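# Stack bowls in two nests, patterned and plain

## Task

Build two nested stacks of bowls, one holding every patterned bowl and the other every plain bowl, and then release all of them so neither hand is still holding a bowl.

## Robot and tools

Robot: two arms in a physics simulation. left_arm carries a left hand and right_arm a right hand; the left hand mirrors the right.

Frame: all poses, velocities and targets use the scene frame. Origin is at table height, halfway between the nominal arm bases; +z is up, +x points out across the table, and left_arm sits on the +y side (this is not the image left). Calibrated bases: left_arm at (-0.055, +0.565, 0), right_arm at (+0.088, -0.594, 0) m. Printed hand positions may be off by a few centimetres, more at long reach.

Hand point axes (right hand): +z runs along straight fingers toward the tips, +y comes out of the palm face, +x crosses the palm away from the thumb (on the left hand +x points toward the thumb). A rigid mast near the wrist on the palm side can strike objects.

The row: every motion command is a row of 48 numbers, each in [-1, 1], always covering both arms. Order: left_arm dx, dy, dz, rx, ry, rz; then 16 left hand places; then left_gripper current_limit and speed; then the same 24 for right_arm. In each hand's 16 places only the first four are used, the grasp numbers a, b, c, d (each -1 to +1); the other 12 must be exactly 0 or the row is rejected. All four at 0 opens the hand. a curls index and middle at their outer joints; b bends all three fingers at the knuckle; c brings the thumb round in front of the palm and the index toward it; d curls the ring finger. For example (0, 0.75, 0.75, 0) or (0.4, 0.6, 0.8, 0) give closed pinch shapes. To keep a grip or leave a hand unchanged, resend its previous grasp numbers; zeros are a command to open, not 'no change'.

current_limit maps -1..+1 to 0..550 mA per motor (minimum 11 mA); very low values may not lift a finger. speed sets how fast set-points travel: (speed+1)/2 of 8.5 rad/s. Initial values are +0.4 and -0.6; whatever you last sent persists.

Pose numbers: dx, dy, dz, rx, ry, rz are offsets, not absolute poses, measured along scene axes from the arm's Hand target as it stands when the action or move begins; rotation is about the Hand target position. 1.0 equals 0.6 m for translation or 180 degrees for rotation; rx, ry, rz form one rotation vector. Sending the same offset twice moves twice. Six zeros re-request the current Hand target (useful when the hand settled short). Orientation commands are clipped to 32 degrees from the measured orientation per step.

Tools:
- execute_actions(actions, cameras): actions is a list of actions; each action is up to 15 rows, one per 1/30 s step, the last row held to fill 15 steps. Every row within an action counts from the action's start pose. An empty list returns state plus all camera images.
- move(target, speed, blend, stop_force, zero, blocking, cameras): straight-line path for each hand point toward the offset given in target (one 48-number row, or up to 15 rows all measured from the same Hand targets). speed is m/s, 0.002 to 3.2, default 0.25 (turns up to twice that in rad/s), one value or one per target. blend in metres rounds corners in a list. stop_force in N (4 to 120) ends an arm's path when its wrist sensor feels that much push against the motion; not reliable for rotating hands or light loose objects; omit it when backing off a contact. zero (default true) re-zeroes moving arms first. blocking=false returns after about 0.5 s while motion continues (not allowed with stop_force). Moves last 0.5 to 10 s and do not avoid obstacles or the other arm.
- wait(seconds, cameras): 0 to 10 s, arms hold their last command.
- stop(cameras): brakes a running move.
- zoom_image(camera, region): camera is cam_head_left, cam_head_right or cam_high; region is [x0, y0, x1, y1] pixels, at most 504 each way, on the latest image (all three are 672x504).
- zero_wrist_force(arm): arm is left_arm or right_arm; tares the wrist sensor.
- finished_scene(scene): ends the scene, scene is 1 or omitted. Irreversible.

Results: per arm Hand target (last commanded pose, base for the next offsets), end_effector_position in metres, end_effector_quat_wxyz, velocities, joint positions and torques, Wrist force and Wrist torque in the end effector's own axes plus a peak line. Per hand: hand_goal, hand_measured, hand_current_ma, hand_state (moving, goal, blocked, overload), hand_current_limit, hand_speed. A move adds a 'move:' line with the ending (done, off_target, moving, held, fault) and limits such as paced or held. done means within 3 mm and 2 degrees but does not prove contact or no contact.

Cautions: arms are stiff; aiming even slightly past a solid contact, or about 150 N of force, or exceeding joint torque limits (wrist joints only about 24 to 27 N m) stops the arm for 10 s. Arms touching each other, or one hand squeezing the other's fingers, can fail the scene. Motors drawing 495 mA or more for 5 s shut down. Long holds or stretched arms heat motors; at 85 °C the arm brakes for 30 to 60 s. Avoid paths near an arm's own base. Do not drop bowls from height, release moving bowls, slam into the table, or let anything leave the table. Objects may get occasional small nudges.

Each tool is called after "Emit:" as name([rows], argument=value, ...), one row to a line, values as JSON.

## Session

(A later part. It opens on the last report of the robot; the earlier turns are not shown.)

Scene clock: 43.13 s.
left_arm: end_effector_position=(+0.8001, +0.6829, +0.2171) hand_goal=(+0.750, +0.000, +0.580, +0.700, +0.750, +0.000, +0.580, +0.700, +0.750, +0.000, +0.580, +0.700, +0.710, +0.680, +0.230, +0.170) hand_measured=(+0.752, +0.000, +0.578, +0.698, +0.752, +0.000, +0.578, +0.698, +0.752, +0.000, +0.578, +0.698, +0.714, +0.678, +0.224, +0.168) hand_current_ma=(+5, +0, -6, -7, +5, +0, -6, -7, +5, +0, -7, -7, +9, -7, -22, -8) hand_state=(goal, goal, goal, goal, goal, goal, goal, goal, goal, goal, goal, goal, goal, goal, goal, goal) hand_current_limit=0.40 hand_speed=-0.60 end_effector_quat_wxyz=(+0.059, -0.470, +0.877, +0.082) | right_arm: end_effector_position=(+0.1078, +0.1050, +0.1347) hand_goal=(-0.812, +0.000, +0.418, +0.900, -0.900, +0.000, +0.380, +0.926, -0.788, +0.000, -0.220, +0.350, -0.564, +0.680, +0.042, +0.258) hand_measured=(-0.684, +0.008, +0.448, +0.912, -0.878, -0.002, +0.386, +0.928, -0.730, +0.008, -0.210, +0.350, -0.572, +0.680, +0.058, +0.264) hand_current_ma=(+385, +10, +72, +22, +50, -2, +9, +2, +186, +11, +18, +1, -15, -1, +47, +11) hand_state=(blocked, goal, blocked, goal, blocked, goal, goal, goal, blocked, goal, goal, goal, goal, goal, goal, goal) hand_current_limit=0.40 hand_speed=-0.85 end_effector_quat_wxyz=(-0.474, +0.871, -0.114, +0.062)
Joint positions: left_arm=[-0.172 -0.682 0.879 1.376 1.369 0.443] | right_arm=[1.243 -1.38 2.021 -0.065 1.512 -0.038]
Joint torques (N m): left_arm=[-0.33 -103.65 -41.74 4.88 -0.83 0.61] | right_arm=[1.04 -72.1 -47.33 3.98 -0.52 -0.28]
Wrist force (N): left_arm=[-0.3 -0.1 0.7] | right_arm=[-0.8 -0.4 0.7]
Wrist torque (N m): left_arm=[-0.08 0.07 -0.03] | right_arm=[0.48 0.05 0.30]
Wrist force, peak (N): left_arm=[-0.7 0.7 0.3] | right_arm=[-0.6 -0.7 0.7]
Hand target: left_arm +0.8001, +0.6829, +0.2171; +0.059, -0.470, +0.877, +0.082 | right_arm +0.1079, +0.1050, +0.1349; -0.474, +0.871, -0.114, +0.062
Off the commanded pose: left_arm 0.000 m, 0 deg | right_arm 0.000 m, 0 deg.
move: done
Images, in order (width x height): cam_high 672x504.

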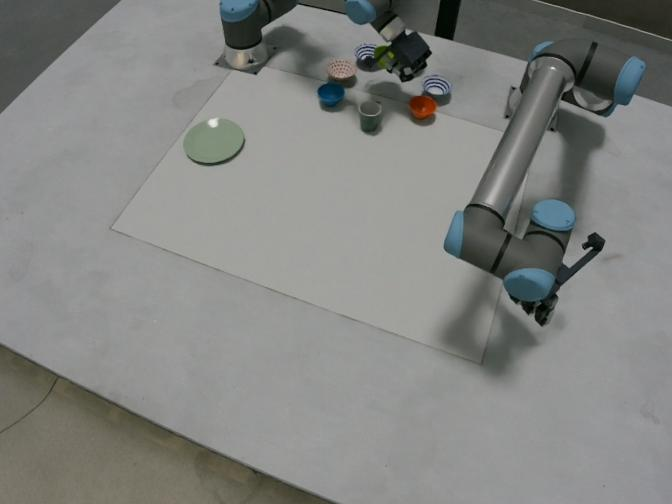

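Emit:
execute_actions(actions=[], cameras=["cam_head_left","cam_head_right"])

Emit:
zoom_image(camera="cam_head_left", region=[130, 420, 210, 504])

Emit:
zoom_image(camera="cam_head_left", region=[180, 210, 520, 290])

Emit:
zoom_image(camera="cam_head_left", region=[270, 404, 450, 504])

Emit:
zoom_image(camera="cam_head_right", region=[250, 404, 450, 504])

Scene clock: 44.43 s.
left_arm: end_effector_position=(+0.8001, +0.6829, +0.2171) hand_goal=(+0.750, +0.000, +0.580, +0.700, +0.750, +0.000, +0.580, +0.700, +0.750, +0.000, +0.580, +0.700, +0.710, +0.680, +0.230, +0.170) hand_measured=(+0.752, +0.000, +0.578, +0.698, +0.752, +0.000, +0.578, +0.698, +0.752, +0.000, +0.578, +0.698, +0.714, +0.678, +0.224, +0.168) hand_current_ma=(+5, +0, -6, -7, +5, +0, -6, -7, +5, +0, -7, -7, +9, -7, -22, -8) hand_state=(goal, goal, goal, goal, goal, goal, goal, goal, goal, goal, goal, goal, goal, goal, goal, goal) hand_current_limit=0.40 hand_speed=-0.60 end_effector_quat_wxyz=(+0.059, -0.470, +0.877, +0.082) | right_arm: end_effector_position=(+0.1079, +0.1050, +0.1349) hand_goal=(-0.812, +0.000, +0.418, +0.900, -0.900, +0.000, +0.380, +0.926, -0.788, +0.000, -0.220, +0.350, -0.564, +0.680, +0.042, +0.258) hand_measured=(-0.684, +0.008, +0.448, +0.912, -0.878, -0.002, +0.386, +0.928, -0.730, +0.008, -0.210, +0.350, -0.572, +0.680, +0.058, +0.264) hand_current_ma=(+385, +10, +72, +22, +50, -2, +9, +2, +186, +11, +18, +1, -15, -1, +47, +11) hand_state=(blocked, goal, blocked, goal, blocked, goal, goal, goal, blocked, goal, goal, goal, goal, goal, goal, goal) hand_current_limit=0.40 hand_speed=-0.85 end_effector_quat_wxyz=(-0.474, +0.871, -0.114, +0.062)
Joint positions: left_arm=[-0.172 -0.682 0.879 1.376 1.369 0.443] | right_arm=[1.243 -1.38 2.021 -0.065 1.512 -0.038]
Joint velocities: within noise
Joint torques (N m): left_arm=[-0.22 -103.24 -42.42 4.95 -0.92 0.92] | right_arm=[-0.97 -69.83 -47.61 3.89 -3.1 -0.69]
Motor temperatures (°C): left_arm=[26 29 25 37 26 37] | right_arm=[29 31 26 32 41 33]
Wrist force (N): left_arm=[-0.4 -0.1 0.3] | right_arm=[-0.8 -0.1 0.4]
Wrist torque (N m): left_arm=[-0.03 0.07 -0.03] | right_arm=[0.54 0.05 0.30]
Wrist force, peak (N): left_arm=[-0.4 -0.3 0.9] | right_arm=[-0.9 0.0 0.8]
Hand target: left_arm +0.8001, +0.6829, +0.2171; +0.059, -0.470, +0.877, +0.082 | right_arm +0.1079, +0.1050, +0.1349; -0.474, +0.871, -0.114, +0.062
Off the commanded pose: left_arm 0.000 m, 0 deg | right_arm 0.000 m, 0 deg.
Images, in order (width x height): cam_head_left 672x504, cam_head_right 672x504.

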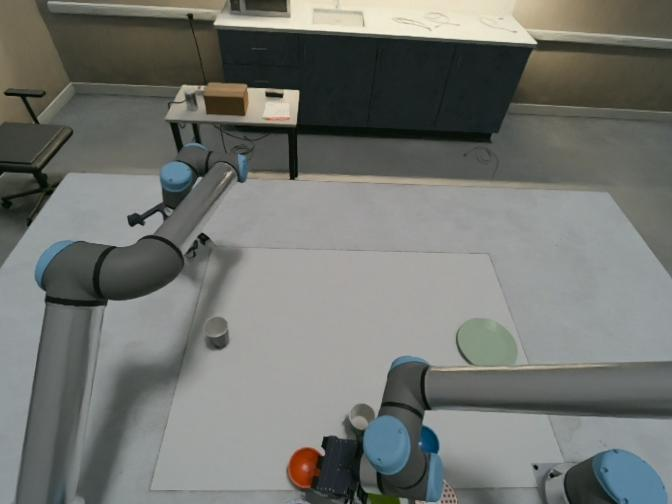

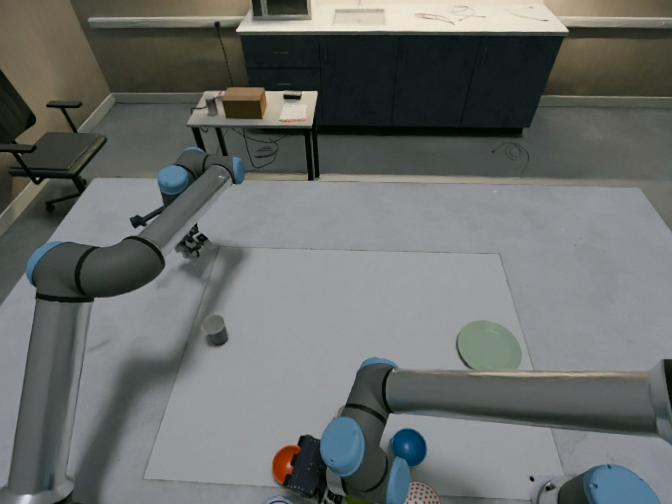

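Scaled by 6.000.

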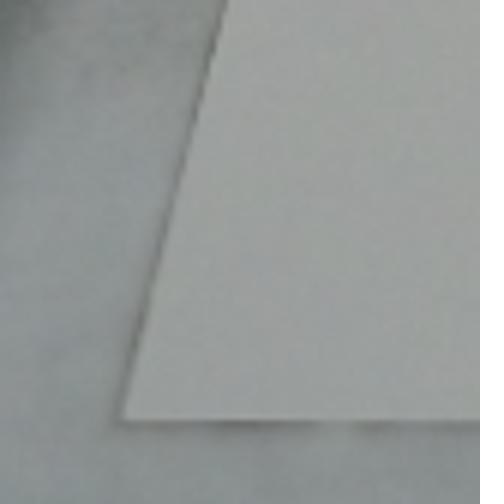

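Scaled by 1.482.

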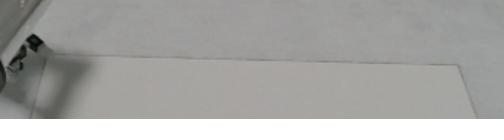

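Scaled by 2.800.

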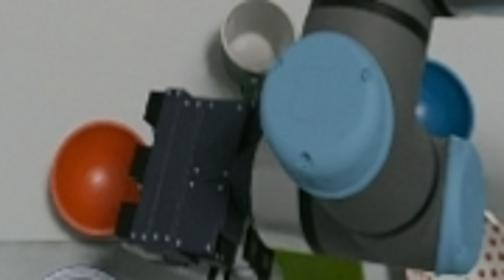

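Scaled by 2.520.

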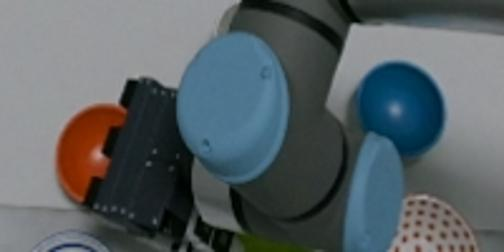

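Emit:
move(target=[0,0,0,0,0,0, 0,0,0,0,0,0,0,0,0,0,0,0,0,0,0,0, 0.4,-0.6, 0.1833,0.3117,0.0,0,0,0, 0,1.0,0.75,0.5,0,0,0,0,0,0,0,0,0,0,0,0, 0.4,-0.85], speed=0.15, cameras=["all"])

Emit:
zoom_image(camera="cam_high", region=[390, 50, 480, 130])

Emit:
zoom_image(camera="cam_head_left", region=[230, 404, 410, 504])

Emit:
zoom_image(camera="cam_head_right", region=[230, 404, 410, 504])

Scene clock: 47.47 s.
left_arm: end_effector_position=(+0.8001, +0.6829, +0.2171) hand_goal=(+0.750, +0.000, +0.580, +0.700, +0.750, +0.000, +0.580, +0.700, +0.750, +0.000, +0.580, +0.700, +0.710, +0.680, +0.230, +0.170) hand_measured=(+0.752, +0.000, +0.578, +0.698, +0.752, +0.000, +0.578, +0.698, +0.752, +0.000, +0.578, +0.698, +0.714, +0.678, +0.224, +0.168) hand_current_ma=(+5, +0, -6, -7, +5, +0, -6, -7, +5, +0, -7, -7, +9, -7, -22, -8) hand_state=(goal, goal, goal, goal, goal, goal, goal, goal, goal, goal, goal, goal, goal, goal, goal, goal) hand_current_limit=0.40 hand_speed=-0.60 end_effector_quat_wxyz=(+0.059, -0.470, +0.877, +0.082) | right_arm: end_effector_position=(+0.2178, +0.2919, +0.1349) hand_goal=(-0.812, +0.000, +0.418, +0.900, -0.900, +0.000, +0.380, +0.926, -0.788, +0.000, -0.220, +0.350, -0.564, +0.680, +0.042, +0.258) hand_measured=(-0.684, +0.008, +0.448, +0.912, -0.880, -0.002, +0.386, +0.928, -0.730, +0.008, -0.210, +0.350, -0.572, +0.680, +0.058, +0.264) hand_current_ma=(+385, +10, +72, +22, +48, -2, +9, +2, +185, +11, +18, +1, -15, -1, +47, +11) hand_state=(blocked, goal, blocked, goal, blocked, goal, goal, goal, blocked, goal, goal, goal, goal, goal, goal, goal) hand_current_limit=0.40 hand_speed=-0.85 end_effector_quat_wxyz=(-0.474, +0.871, -0.114, +0.062)
Joint positions: left_arm=[-0.172 -0.682 0.879 1.376 1.369 0.443] | right_arm=[1.183 -1.093 1.613 0.058 1.462 -0.071]
Joint torques (N m): left_arm=[-0.61 -104.1 -42.02 4.64 -0.93 0.67] | right_arm=[-6.28 -71.49 -50.57 3.49 -3.35 -1.47]
Wrist force (N): left_arm=[0.1 0.1 0.0] | right_arm=[-0.7 -0.5 0.7]
Wrist torque (N m): left_arm=[0.02 -0.01 -0.01] | right_arm=[0.50 0.09 0.41]
Wrist force, peak (N): left_arm=[-0.7 -0.1 0.8] | right_arm=[-0.5 -1.0 1.5]
Hand target: left_arm +0.8001, +0.6829, +0.2171; +0.059, -0.470, +0.877, +0.082 | right_arm +0.2179, +0.2920, +0.1349; -0.474, +0.871, -0.114, +0.062
Off the commanded pose: left_arm 0.000 m, 0 deg | right_arm 0.000 m, 0 deg.
move: done

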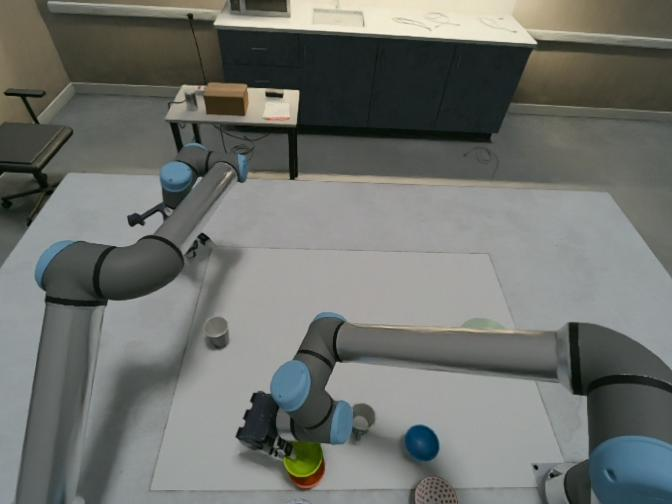

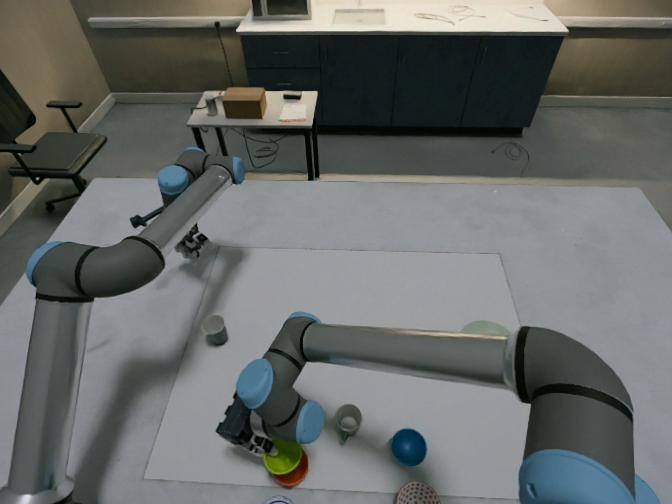

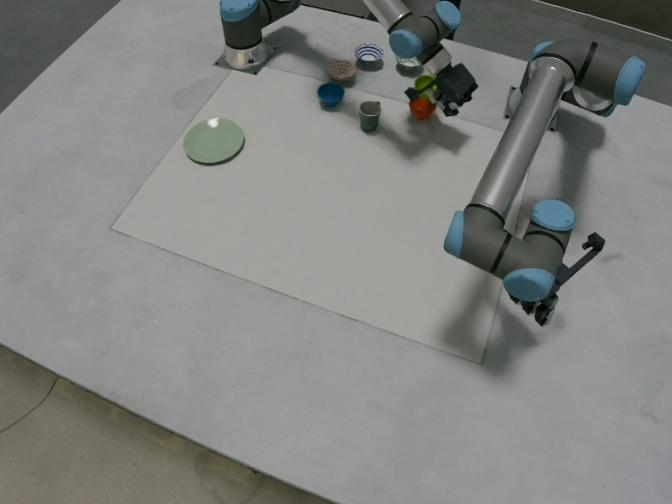

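Scaled by 5.600.

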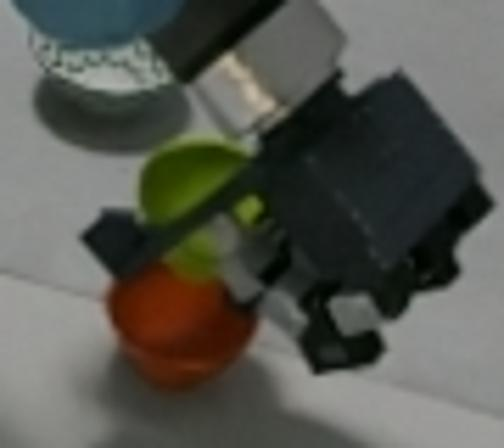

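Scaled by 2.800.

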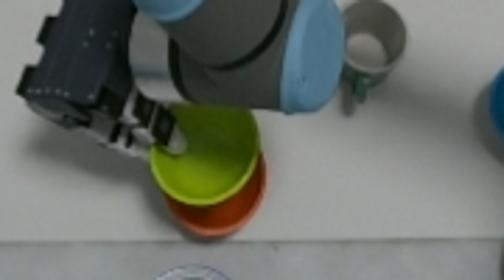

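Scaled by 2.800.

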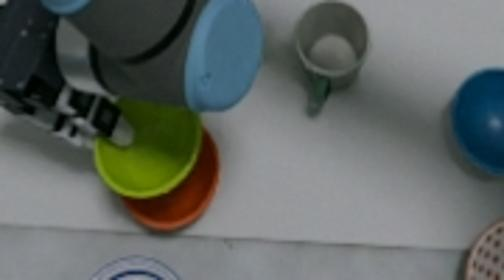

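Emit:
move(target=[0,0,0,0,0,0, 0,0,0,0,0,0,0,0,0,0,0,0,0,0,0,0, 0.4,-0.6, -0.0168,-0.0213,0.05,0.1342,-0.0359,0, 0,1.0,0.75,0.5,0,0,0,0,0,0,0,0,0,0,0,0, 0.4,-0.85], speed=0.1, cameras=["all"])

Emit:
zoom_image(camera="cam_high", region=[390, 50, 480, 130])

Emit:
zoom_image(camera="cam_head_left", region=[230, 404, 410, 504])

Emit:
zoom_image(camera="cam_head_right", region=[230, 404, 410, 504])

Scene clock: 52.37 s.
left_arm: end_effector_position=(+0.8001, +0.6829, +0.2171) hand_goal=(+0.750, +0.000, +0.580, +0.700, +0.750, +0.000, +0.580, +0.700, +0.750, +0.000, +0.580, +0.700, +0.710, +0.680, +0.230, +0.170) hand_measured=(+0.752, +0.000, +0.578, +0.698, +0.752, +0.000, +0.578, +0.698, +0.752, +0.000, +0.578, +0.698, +0.714, +0.678, +0.224, +0.168) hand_current_ma=(+5, +0, -6, -7, +5, +0, -6, -7, +5, +0, -7, -7, +9, -7, -22, -8) hand_state=(goal, goal, goal, goal, goal, goal, goal, goal, goal, goal, goal, goal, goal, goal, goal, goal) hand_current_limit=0.40 hand_speed=-0.60 end_effector_quat_wxyz=(+0.059, -0.470, +0.877, +0.082) | right_arm: end_effector_position=(+0.2078, +0.2792, +0.1649) hand_goal=(-0.812, +0.000, +0.418, +0.900, -0.900, +0.000, +0.380, +0.926, -0.788, +0.000, -0.220, +0.350, -0.564, +0.680, +0.042, +0.258) hand_measured=(-0.686, +0.008, +0.448, +0.912, -0.884, -0.002, +0.386, +0.928, -0.730, +0.008, -0.210, +0.350, -0.572, +0.680, +0.058, +0.264) hand_current_ma=(+385, +10, +72, +22, +32, -2, +8, +2, +184, +11, +19, +1, -15, -1, +48, +11) hand_state=(blocked, goal, blocked, goal, goal, goal, goal, goal, blocked, goal, goal, goal, goal, goal, goal, goal) hand_current_limit=0.40 hand_speed=-0.85 end_effector_quat_wxyz=(-0.651, +0.748, -0.098, +0.085)
Joint positions: left_arm=[-0.172 -0.682 0.879 1.376 1.369 0.443] | right_arm=[1.175 -1.244 1.924 -0.54 1.434 -0.02]
Joint torques (N m): left_arm=[-1.19 -103.77 -42.84 4.83 -0.7 0.85] | right_arm=[-6.3 -80.97 -23.92 -4.53 -3.24 2.74]
Wrist force (N): left_arm=[-0.3 -0.2 0.3] | right_arm=[-1.1 -0.6 0.6]
Wrist torque (N m): left_arm=[-0.04 0.05 -0.03] | right_arm=[0.51 0.28 0.24]
Wrist force, peak (N): left_arm=[-0.5 1.0 0.2] | right_arm=[-0.9 -0.9 1.3]
Hand target: left_arm +0.8001, +0.6829, +0.2171; +0.059, -0.470, +0.877, +0.082 | right_arm +0.2078, +0.2792, +0.1649; -0.651, +0.748, -0.098, +0.085
Off the commanded pose: left_arm 0.000 m, 0 deg | right_arm 0.000 m, 0 deg.
move: done

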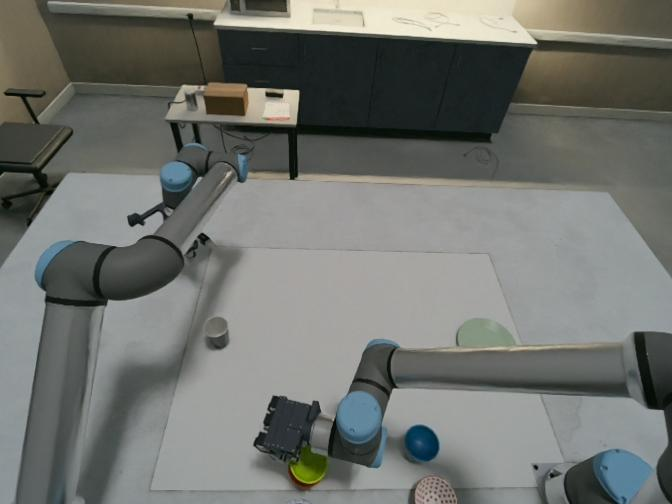

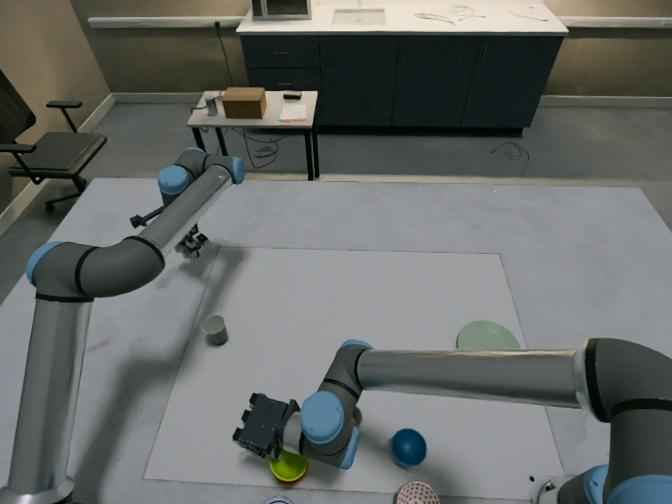

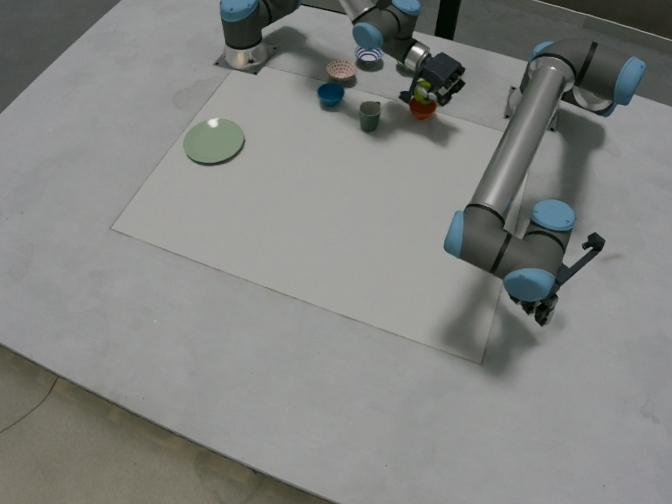

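Scaled by 5.600.

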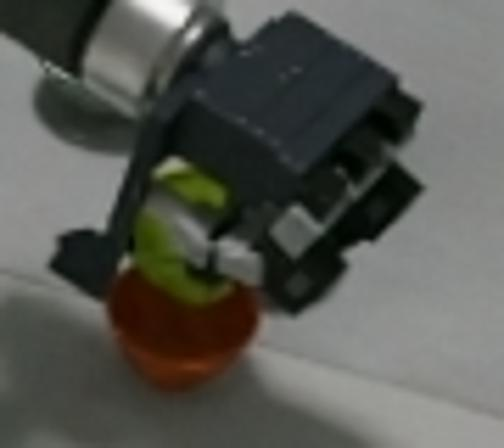

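Scaled by 2.800.

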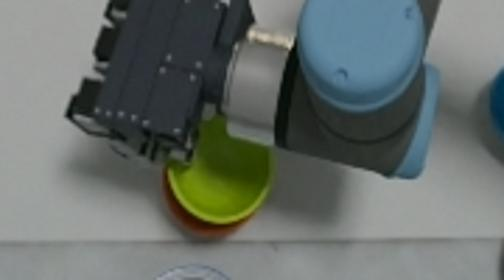

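Scaled by 2.800.

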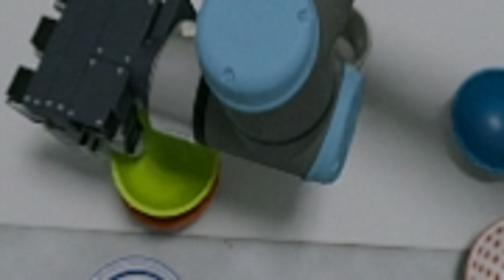

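Emit:
move(target=[0,0,0,0,0,0, 0,0,0,0,0,0,0,0,0,0,0,0,0,0,0,0, 0.4,-0.6, 0,0,-0.11,0,0,0, 0,1.0,0.75,0.5,0,0,0,0,0,0,0,0,0,0,0,0, 0.4,-0.85], speed=0.03, stop_force=4, cameras=["all"])

Emit:
zoom_image(camera="cam_high", region=[390, 60, 470, 130])

Emit:
zoom_image(camera="cam_head_left", region=[260, 424, 360, 504])

Emit:
zoom_image(camera="cam_head_right", region=[240, 424, 340, 504])

Scene clock: 56.03 s.
left_arm: end_effector_position=(+0.8001, +0.6829, +0.2171) hand_goal=(+0.750, +0.000, +0.580, +0.700, +0.750, +0.000, +0.580, +0.700, +0.750, +0.000, +0.580, +0.700, +0.710, +0.680, +0.230, +0.170) hand_measured=(+0.752, +0.000, +0.578, +0.698, +0.752, +0.000, +0.578, +0.698, +0.752, +0.000, +0.578, +0.698, +0.714, +0.678, +0.224, +0.168) hand_current_ma=(+5, +0, -6, -7, +5, +0, -6, -7, +5, +0, -7, -7, +9, -7, -22, -8) hand_state=(goal, goal, goal, goal, goal, goal, goal, goal, goal, goal, goal, goal, goal, goal, goal, goal) hand_current_limit=0.40 hand_speed=-0.60 end_effector_quat_wxyz=(+0.059, -0.470, +0.877, +0.082) | right_arm: end_effector_position=(+0.2078, +0.2792, +0.0991) hand_goal=(-0.812, +0.000, +0.418, +0.900, -0.900, +0.000, +0.380, +0.926, -0.788, +0.000, -0.220, +0.350, -0.564, +0.680, +0.042, +0.258) hand_measured=(-0.688, +0.016, +0.450, +0.912, -0.886, -0.002, +0.386, +0.928, -0.730, +0.008, -0.210, +0.350, -0.572, +0.680, +0.060, +0.266) hand_current_ma=(+385, +25, +77, +24, +32, -2, +8, +2, +183, +11, +19, +1, -15, -1, +53, +18) hand_state=(blocked, goal, blocked, goal, goal, goal, goal, goal, blocked, goal, goal, goal, goal, goal, goal, goal) hand_current_limit=0.40 hand_speed=-0.85 end_effector_quat_wxyz=(-0.651, +0.748, -0.098, +0.085)
Joint positions: left_arm=[-0.172 -0.682 0.879 1.376 1.369 0.443] | right_arm=[1.175 -1.167 1.962 -0.656 1.434 -0.019]
Joint torques (N m): left_arm=[0.2 -105.16 -42.23 4.83 -1.02 0.57] | right_arm=[-4.5 -71.79 -22.35 0.6 -2.7 0.27]
Wrist force (N): left_arm=[-0.6 0.0 0.4] | right_arm=[-1.5 -4.9 1.5]
Wrist torque (N m): left_arm=[-0.02 0.08 -0.06] | right_arm=[0.19 0.27 0.40]
Wrist force, peak (N): left_arm=[0.0 0.9 0.7] | right_arm=[-1.9 -5.0 1.6]
Hand target: left_arm +0.8001, +0.6829, +0.2171; +0.059, -0.470, +0.877, +0.082 | right_arm +0.2078, +0.2793, +0.0992; -0.651, +0.748, -0.098, +0.085
Off the commanded pose: left_arm 0.000 m, 0 deg | right_arm 0.000 m, 0 deg.
move: contact (right_arm)

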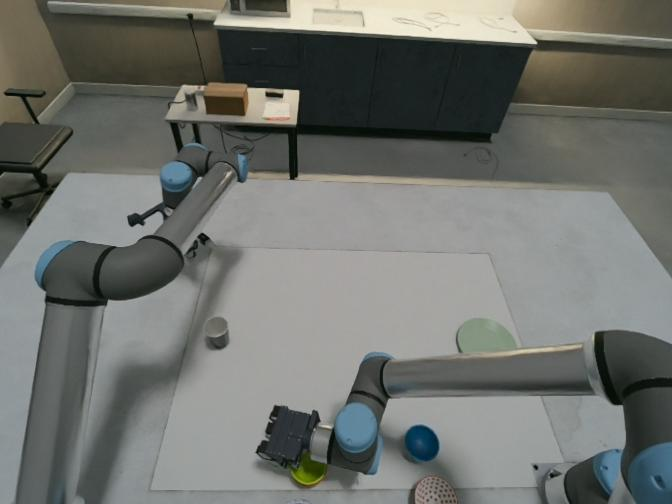

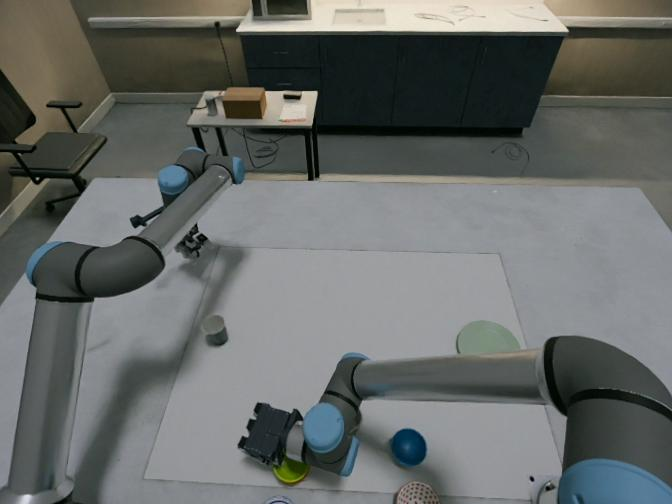

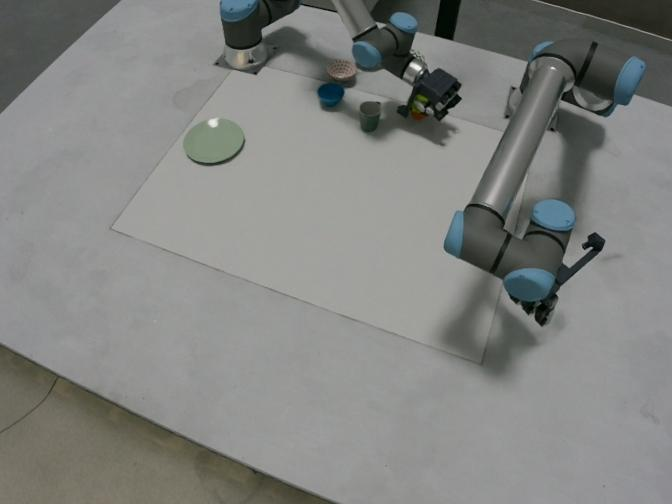

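Scaled by 6.300.

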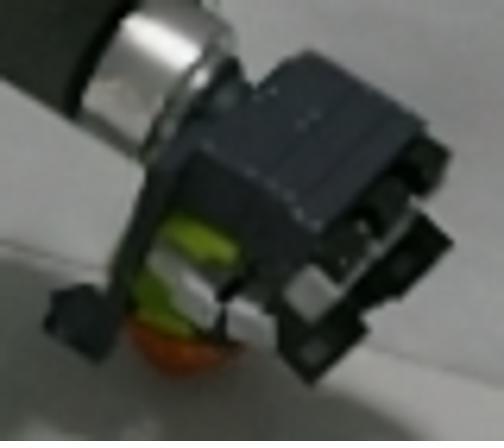

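Scaled by 5.040.

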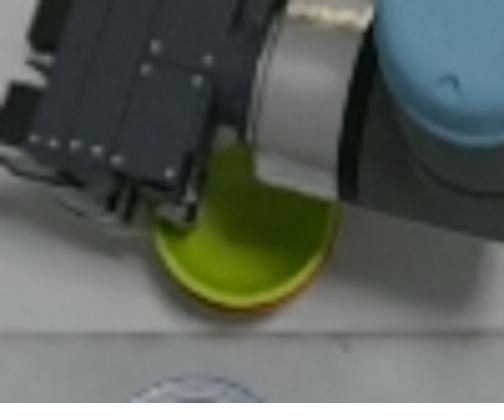

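Scaled by 5.040.

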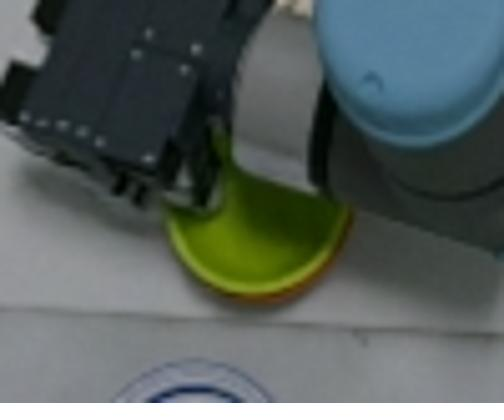

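Emit:
move([
  [0,0,0,0,0,0, 0,0,0,0,0,0,0,0,0,0,0,0,0,0,0,0, 0.4,-0.6, 0,0,0.003,0,0,0, 0,1.0,0.75,0.5,0,0,0,0,0,0,0,0,0,0,0,0, 0.4,-0.9],
  [0,0,0,0,0,0, 0,0,0,0,0,0,0,0,0,0,0,0,0,0,0,0, 0.4,-0.6, 0,0,0.003,0,0,0, 0,0.78,0.75,0.5,0,0,0,0,0,0,0,0,0,0,0,0, 0.4,-0.9],
], speed=0.03, cameras=["all"])

Emit:
zoom_image(camera="cam_high", region=[390, 60, 470, 130])

Emit:
zoom_image(camera="cam_head_left", region=[260, 424, 360, 504])

Scene clock: 58.40 s.
left_arm: end_effector_position=(+0.8001, +0.6829, +0.2171) hand_goal=(+0.750, +0.000, +0.580, +0.700, +0.750, +0.000, +0.580, +0.700, +0.750, +0.000, +0.580, +0.700, +0.710, +0.680, +0.230, +0.170) hand_measured=(+0.752, +0.000, +0.578, +0.698, +0.752, +0.000, +0.578, +0.698, +0.752, +0.000, +0.578, +0.698, +0.714, +0.678, +0.224, +0.168) hand_current_ma=(+5, +0, -6, -7, +5, +0, -6, -7, +5, +0, -7, -7, +9, -7, -22, -8) hand_state=(goal, goal, goal, goal, goal, goal, goal, goal, goal, goal, goal, goal, goal, goal, goal, goal) hand_current_limit=0.40 hand_speed=-0.60 end_effector_quat_wxyz=(+0.059, -0.470, +0.877, +0.082) | right_arm: end_effector_position=(+0.2078, +0.2793, +0.1010) hand_goal=(-0.516, +0.000, +0.352, +0.856, -0.514, +0.000, +0.424, +0.926, -0.458, +0.000, -0.220, +0.306, -0.564, +0.680, +0.042, +0.214) hand_measured=(-0.504, +0.008, +0.360, +0.860, -0.582, +0.006, +0.410, +0.918, -0.458, +0.004, -0.212, +0.310, -0.584, +0.680, +0.038, +0.214) hand_current_ma=(+22, +10, +12, +5, -227, +9, -27, -13, -1, +4, +13, +5, -45, -1, -6, +0) hand_state=(goal, goal, goal, goal, blocked, goal, goal, goal, goal, goal, goal, goal, blocked, goal, goal, goal) hand_current_limit=0.40 hand_speed=-0.90 end_effector_quat_wxyz=(-0.651, +0.748, -0.098, +0.085)
Joint positions: left_arm=[-0.172 -0.682 0.879 1.376 1.369 0.443] | right_arm=[1.175 -1.169 1.961 -0.653 1.434 -0.019]
Joint torques (N m): left_arm=[0.17 -103.45 -42.65 4.46 -0.96 0.68] | right_arm=[-5.8 -84.99 -45.05 1.29 -2.6 0.43]
Wrist force (N): left_arm=[-0.1 -0.4 0.4] | right_arm=[-0.8 -0.4 0.4]
Wrist torque (N m): left_arm=[-0.09 0.03 0.00] | right_arm=[0.42 0.22 0.28]
Wrist force, peak (N): left_arm=[-0.4 0.1 0.8] | right_arm=[-1.7 -5.2 1.4]
Hand target: left_arm +0.8001, +0.6829, +0.2171; +0.059, -0.470, +0.877, +0.082 | right_arm +0.2078, +0.2793, +0.1010; -0.651, +0.748, -0.098, +0.085
Off the commanded pose: left_arm 0.000 m, 0 deg | right_arm 0.000 m, 0 deg.
move: done

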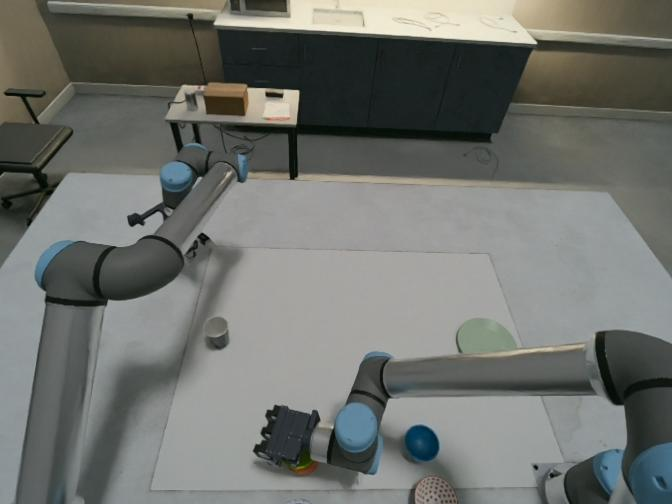

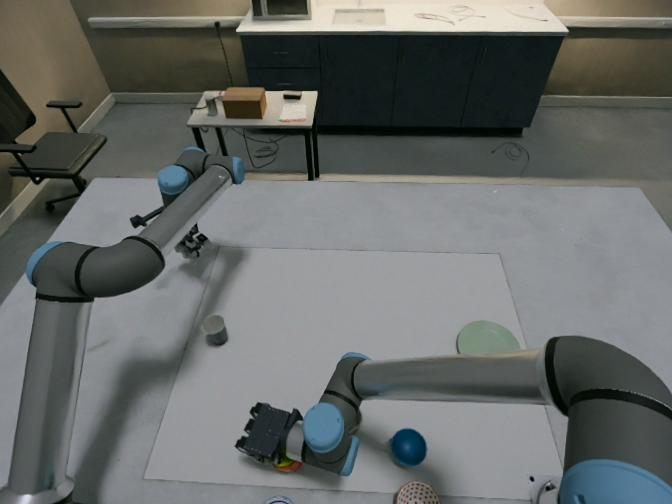

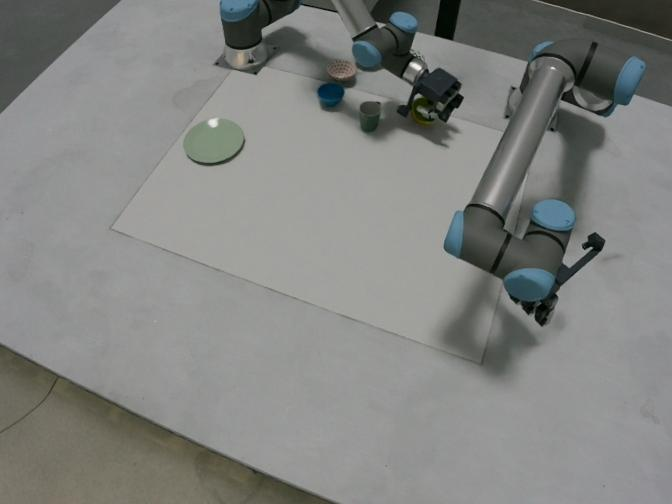

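Scaled by 6.300.

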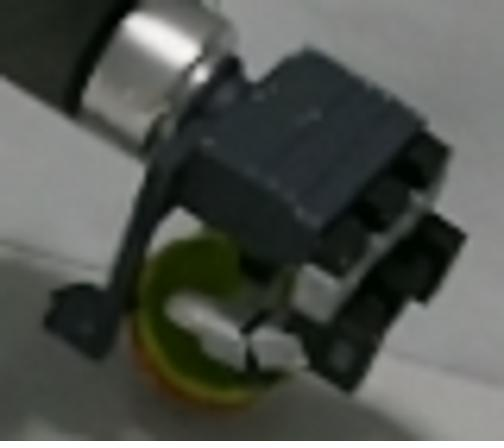

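Scaled by 5.040.

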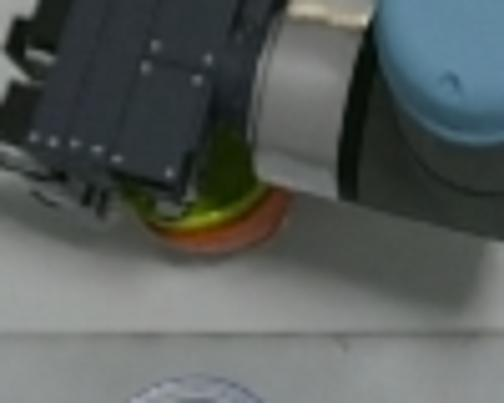

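Emit:
move(target=[0,0,0,0,0,0, 0,0,0,0,0,0,0,0,0,0,0,0,0,0,0,0, 0.4,-0.6, 0,0,0,0,0,0, 0,0.83,0.75,0.5,0,0,0,0,0,0,0,0,0,0,0,0, 0.4,-0.9], speed=0.03, cameras=["cam_high"])

Emit:
zoom_image(camera="cam_high", region=[390, 60, 470, 130])

Scene clock: 59.17 s.
left_arm: end_effector_position=(+0.8001, +0.6829, +0.2171) hand_goal=(+0.750, +0.000, +0.580, +0.700, +0.750, +0.000, +0.580, +0.700, +0.750, +0.000, +0.580, +0.700, +0.710, +0.680, +0.230, +0.170) hand_measured=(+0.752, +0.000, +0.578, +0.698, +0.752, +0.000, +0.578, +0.698, +0.752, +0.000, +0.578, +0.698, +0.714, +0.678, +0.224, +0.168) hand_current_ma=(+5, +0, -6, -7, +5, +0, -6, -7, +5, +0, -7, -7, +9, -7, -22, -8) hand_state=(goal, goal, goal, goal, goal, goal, goal, goal, goal, goal, goal, goal, goal, goal, goal, goal) hand_current_limit=0.40 hand_speed=-0.60 end_effector_quat_wxyz=(+0.059, -0.470, +0.877, +0.082) | right_arm: end_effector_position=(+0.2078, +0.2793, +0.1010) hand_goal=(-0.582, +0.000, +0.366, +0.866, -0.602, +0.000, +0.414, +0.926, -0.532, +0.000, -0.220, +0.316, -0.564, +0.680, +0.042, +0.224) hand_measured=(-0.540, +0.008, +0.376, +0.868, -0.604, +0.004, +0.406, +0.918, -0.524, +0.004, -0.212, +0.314, -0.584, +0.680, +0.044, +0.224) hand_current_ma=(+122, +10, +18, +2, -2, +6, -13, -11, +13, +4, +13, -3, -45, -1, +3, +0) hand_state=(blocked, goal, goal, goal, goal, goal, goal, goal, goal, goal, goal, goal, blocked, goal, goal, goal) hand_current_limit=0.40 hand_speed=-0.90 end_effector_quat_wxyz=(-0.651, +0.748, -0.098, +0.085)
Joint positions: left_arm=[-0.172 -0.682 0.879 1.376 1.369 0.443] | right_arm=[1.175 -1.169 1.961 -0.653 1.434 -0.019]
Joint torques (N m): left_arm=[-0.27 -103.21 -41.85 4.92 -0.64 0.72] | right_arm=[-4.65 -83.2 -43.35 1.37 -2.87 0.47]
Wrist force (N): left_arm=[-0.7 -0.2 0.5] | right_arm=[-0.9 -1.4 0.9]
Wrist torque (N m): left_arm=[-0.07 0.10 -0.06] | right_arm=[0.40 0.22 0.29]
Wrist force, peak (N): left_arm=[-0.7 -0.2 0.5] | right_arm=[-1.3 -1.6 0.9]
Hand target: left_arm +0.8001, +0.6829, +0.2171; +0.059, -0.470, +0.877, +0.082 | right_arm +0.2078, +0.2793, +0.1010; -0.651, +0.748, -0.098, +0.085
Off the commanded pose: left_arm 0.000 m, 0 deg | right_arm 0.000 m, 0 deg.
move: done
Images, in order (width x height): cam_high 672x504.

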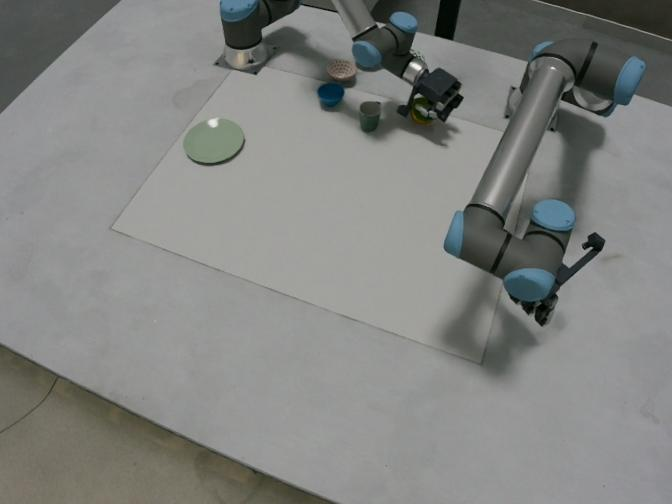

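Scaled by 6.300.

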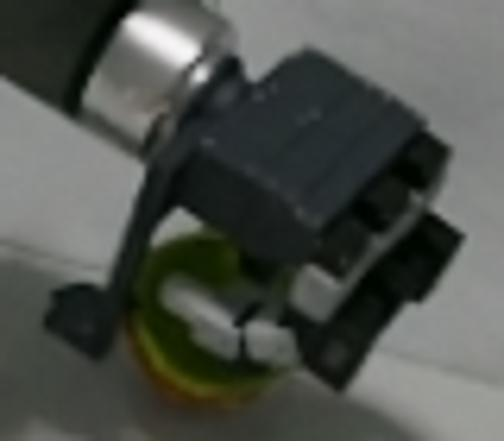

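Emit:
move([
  [0,0,0,0,0,0, 0,0,0,0,0,0,0,0,0,0,0,0,0,0,0,0, 0.4,-0.6, 0,0,0,0,0,0, 0,0.80,0.75,0.5,0,0,0,0,0,0,0,0,0,0,0,0, 0.4,-0.9],
  [0,0,0,0,0,0, 0,0,0,0,0,0,0,0,0,0,0,0,0,0,0,0, 0.4,-0.6, 0,0,0.05,0,0,0, 0,0.80,0.75,0.5,0,0,0,0,0,0,0,0,0,0,0,0, 0.4,-0.9],
], speed=0.04, cameras=["all"])

Emit:
zoom_image(camera="cam_high", region=[390, 60, 470, 130])

Emit:
zoom_image(camera="cam_head_left", region=[260, 424, 360, 504])

Scene clock: 61.27 s.
left_arm: end_effector_position=(+0.8001, +0.6829, +0.2171) hand_goal=(+0.750, +0.000, +0.580, +0.700, +0.750, +0.000, +0.580, +0.700, +0.750, +0.000, +0.580, +0.700, +0.710, +0.680, +0.230, +0.170) hand_measured=(+0.752, +0.000, +0.578, +0.698, +0.752, +0.000, +0.578, +0.698, +0.752, +0.000, +0.578, +0.698, +0.714, +0.678, +0.224, +0.168) hand_current_ma=(+5, +0, -6, -7, +5, +0, -6, -7, +5, +0, -7, -7, +9, -7, -22, -8) hand_state=(goal, goal, goal, goal, goal, goal, goal, goal, goal, goal, goal, goal, goal, goal, goal, goal) hand_current_limit=0.40 hand_speed=-0.60 end_effector_quat_wxyz=(+0.059, -0.470, +0.877, +0.082) | right_arm: end_effector_position=(+0.2078, +0.2793, +0.1308) hand_goal=(-0.542, +0.000, +0.358, +0.860, -0.550, +0.000, +0.420, +0.926, -0.488, +0.000, -0.220, +0.310, -0.564, +0.680, +0.042, +0.218) hand_measured=(-0.528, +0.008, +0.374, +0.866, -0.572, +0.008, +0.408, +0.918, -0.488, +0.004, -0.212, +0.314, -0.586, +0.678, +0.044, +0.220) hand_current_ma=(+29, +10, +31, +10, -53, +9, -21, -11, +0, +4, +13, +4, -47, -1, +2, +2) hand_state=(goal, goal, goal, goal, blocked, goal, goal, goal, goal, goal, goal, goal, blocked, goal, goal, goal) hand_current_limit=0.40 hand_speed=-0.90 end_effector_quat_wxyz=(-0.651, +0.748, -0.098, +0.085)
Joint positions: left_arm=[-0.172 -0.682 0.879 1.376 1.369 0.443] | right_arm=[1.175 -1.206 1.946 -0.601 1.434 -0.019]
Joint torques (N m): left_arm=[0.16 -104.35 -42.24 4.62 -0.69 0.81] | right_arm=[-0.97 -83.07 -47.68 1.51 -1.98 2.15]
Wrist force (N): left_arm=[-0.5 0.2 0.1] | right_arm=[-1.0 -0.4 0.3]
Wrist torque (N m): left_arm=[0.02 0.07 -0.05] | right_arm=[0.48 0.24 0.27]
Wrist force, peak (N): left_arm=[-0.8 0.2 1.0] | right_arm=[-1.2 -1.6 1.3]
Hand target: left_arm +0.8001, +0.6829, +0.2171; +0.059, -0.470, +0.877, +0.082 | right_arm +0.2078, +0.2793, +0.1310; -0.651, +0.748, -0.098, +0.085
Off the commanded pose: left_arm 0.000 m, 0 deg | right_arm 0.000 m, 0 deg.
move: done

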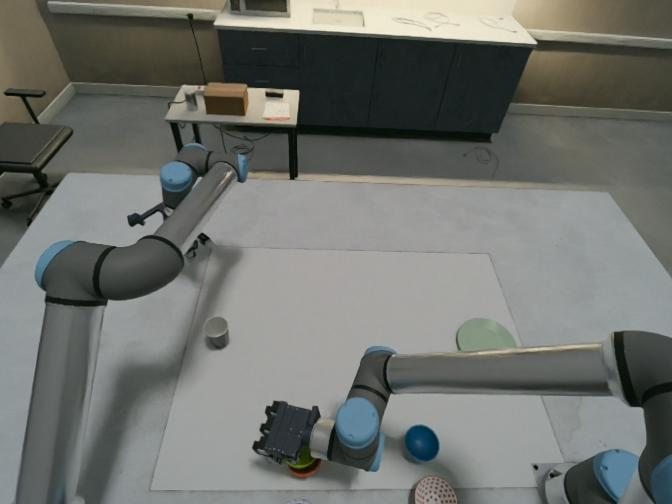

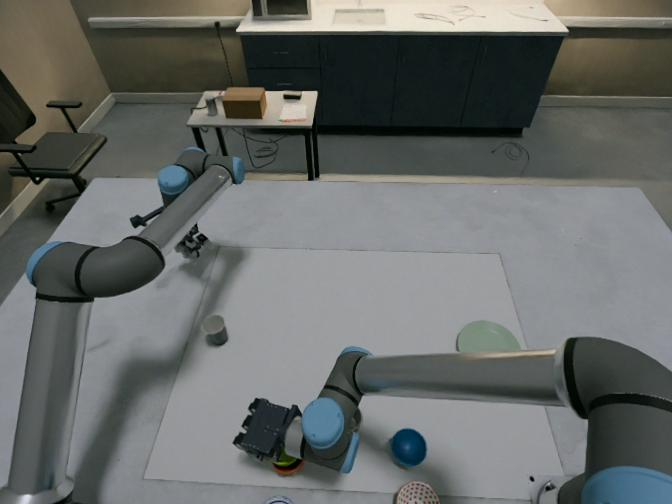

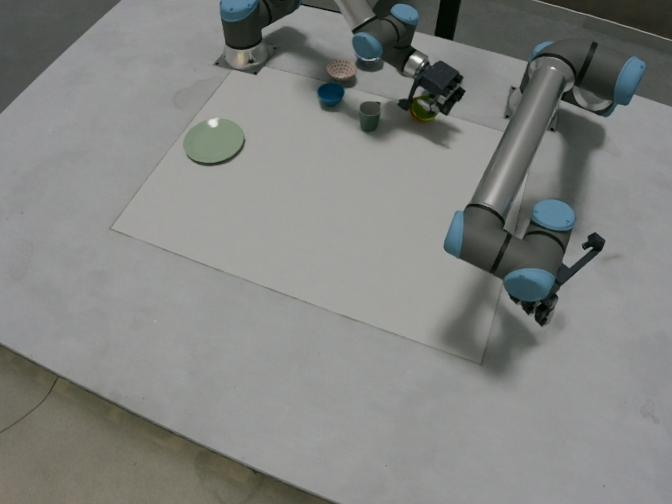

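Scaled by 6.300.

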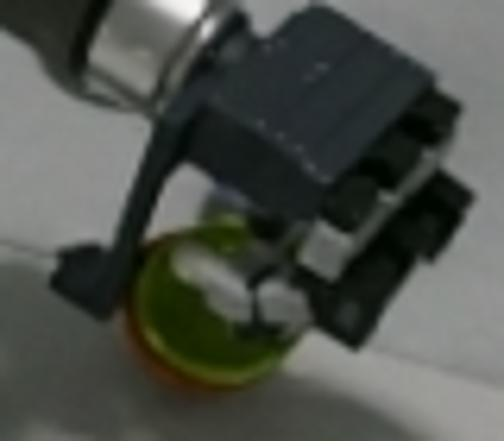

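Scaled by 5.040.

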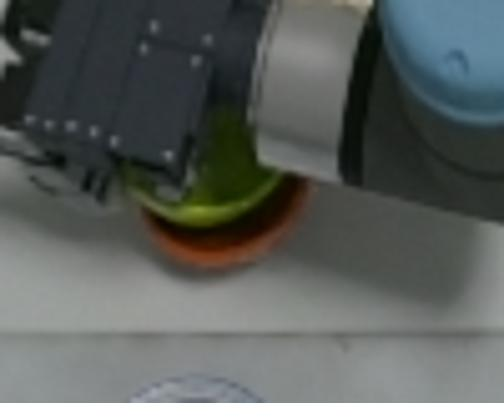

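Emit:
move([
  [0,0,0,0,0,0, 0,0,0,0,0,0,0,0,0,0,0,0,0,0,0,0, 0.4,-0.6, 0,0,-0.045,0,0,0, 0,0.80,0.75,0.5,0,0,0,0,0,0,0,0,0,0,0,0, 0.4,-0.9],
  [0,0,0,0,0,0, 0,0,0,0,0,0,0,0,0,0,0,0,0,0,0,0, 0.4,-0.6, 0,0,-0.045,0,0,0, 0.35,0.58,0.75,0.5,0,0,0,0,0,0,0,0,0,0,0,0, 0.4,-0.9],
], speed=0.04, cameras=["all"])

Emit:
zoom_image(camera="cam_high", region=[390, 60, 470, 130])

Emit:
zoom_image(camera="cam_head_left", region=[260, 424, 360, 504])

Scene clock: 65.93 s.
left_arm: end_effector_position=(+0.8001, +0.6829, +0.2171) hand_goal=(+0.750, +0.000, +0.580, +0.700, +0.750, +0.000, +0.580, +0.700, +0.750, +0.000, +0.580, +0.700, +0.710, +0.680, +0.230, +0.170) hand_measured=(+0.752, +0.000, +0.578, +0.698, +0.752, +0.000, +0.578, +0.698, +0.752, +0.000, +0.578, +0.698, +0.714, +0.678, +0.224, +0.168) hand_current_ma=(+5, +0, -6, -7, +5, +0, -6, -7, +5, +0, -7, -7, +9, -7, -22, -8) hand_state=(goal, goal, goal, goal, goal, goal, goal, goal, goal, goal, goal, goal, goal, goal, goal, goal) hand_current_limit=0.40 hand_speed=-0.60 end_effector_quat_wxyz=(+0.059, -0.470, +0.877, +0.082) | right_arm: end_effector_position=(+0.2078, +0.2793, +0.1040) hand_goal=(-0.210, +0.000, -0.024, +0.484, -0.252, +0.000, -0.096, +0.418, -0.122, +0.000, -0.220, +0.232, -0.530, +0.680, +0.042, +0.122) hand_measured=(-0.194, +0.012, -0.006, +0.494, -0.262, -0.002, -0.094, +0.420, -0.128, +0.004, -0.214, +0.236, -0.552, +0.678, +0.046, +0.122) hand_current_ma=(+34, +18, +39, +16, -19, -1, +2, +3, -10, +4, +10, +5, -51, -2, +8, +1) hand_state=(goal, goal, goal, goal, goal, goal, goal, goal, goal, goal, goal, goal, blocked, goal, goal, goal) hand_current_limit=0.40 hand_speed=-0.90 end_effector_quat_wxyz=(-0.651, +0.748, -0.098, +0.085)
Joint positions: left_arm=[-0.172 -0.682 0.879 1.376 1.369 0.443] | right_arm=[1.175 -1.173 1.96 -0.648 1.434 -0.019]
Joint torques (N m): left_arm=[1.54 -104.32 -42 5.07 -1 0.75] | right_arm=[-4.76 -58.86 -22.32 -4.72 -2.72 0.54]
Wrist force (N): left_arm=[0.2 -0.2 -0.1] | right_arm=[-0.8 -0.5 0.5]
Wrist torque (N m): left_arm=[-0.03 -0.03 0.02] | right_arm=[0.39 0.22 0.27]
Wrist force, peak (N): left_arm=[-0.6 -0.3 1.0] | right_arm=[-1.0 -2.4 1.4]
Hand target: left_arm +0.8001, +0.6829, +0.2171; +0.059, -0.470, +0.877, +0.082 | right_arm +0.2078, +0.2793, +0.1040; -0.651, +0.748, -0.098, +0.085
Off the commanded pose: left_arm 0.000 m, 0 deg | right_arm 0.000 m, 0 deg.
move: done

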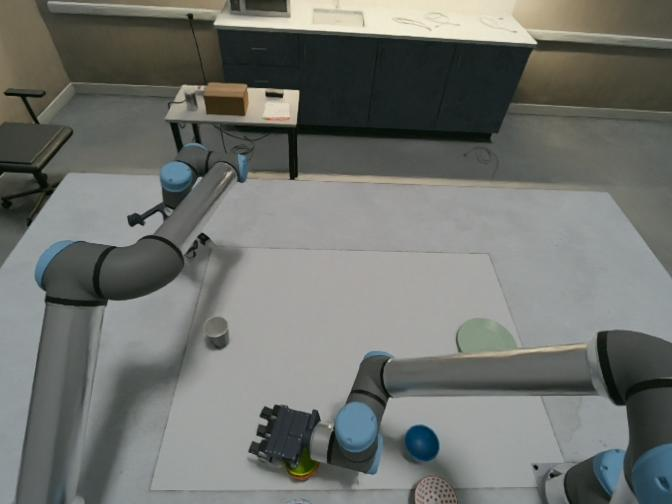

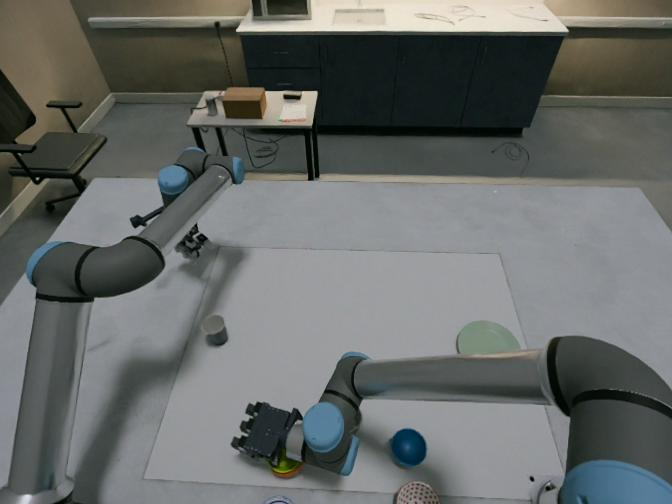

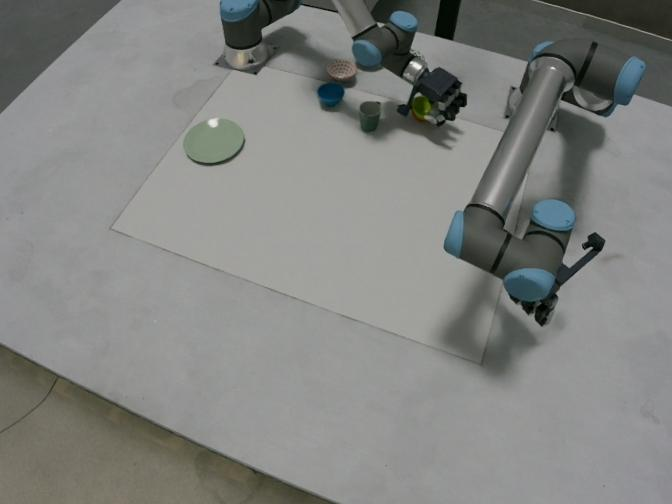

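Scaled by 6.300.

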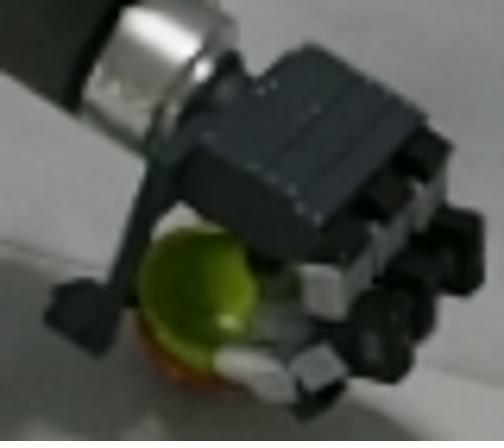

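Scaled by 5.040.

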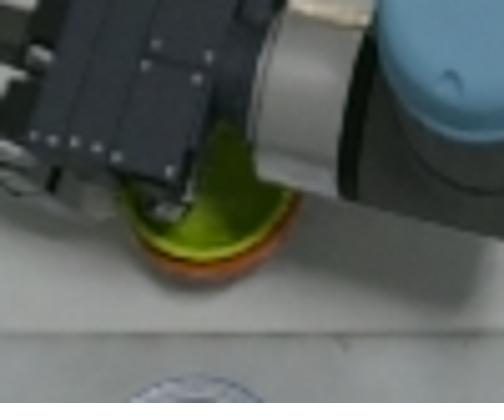

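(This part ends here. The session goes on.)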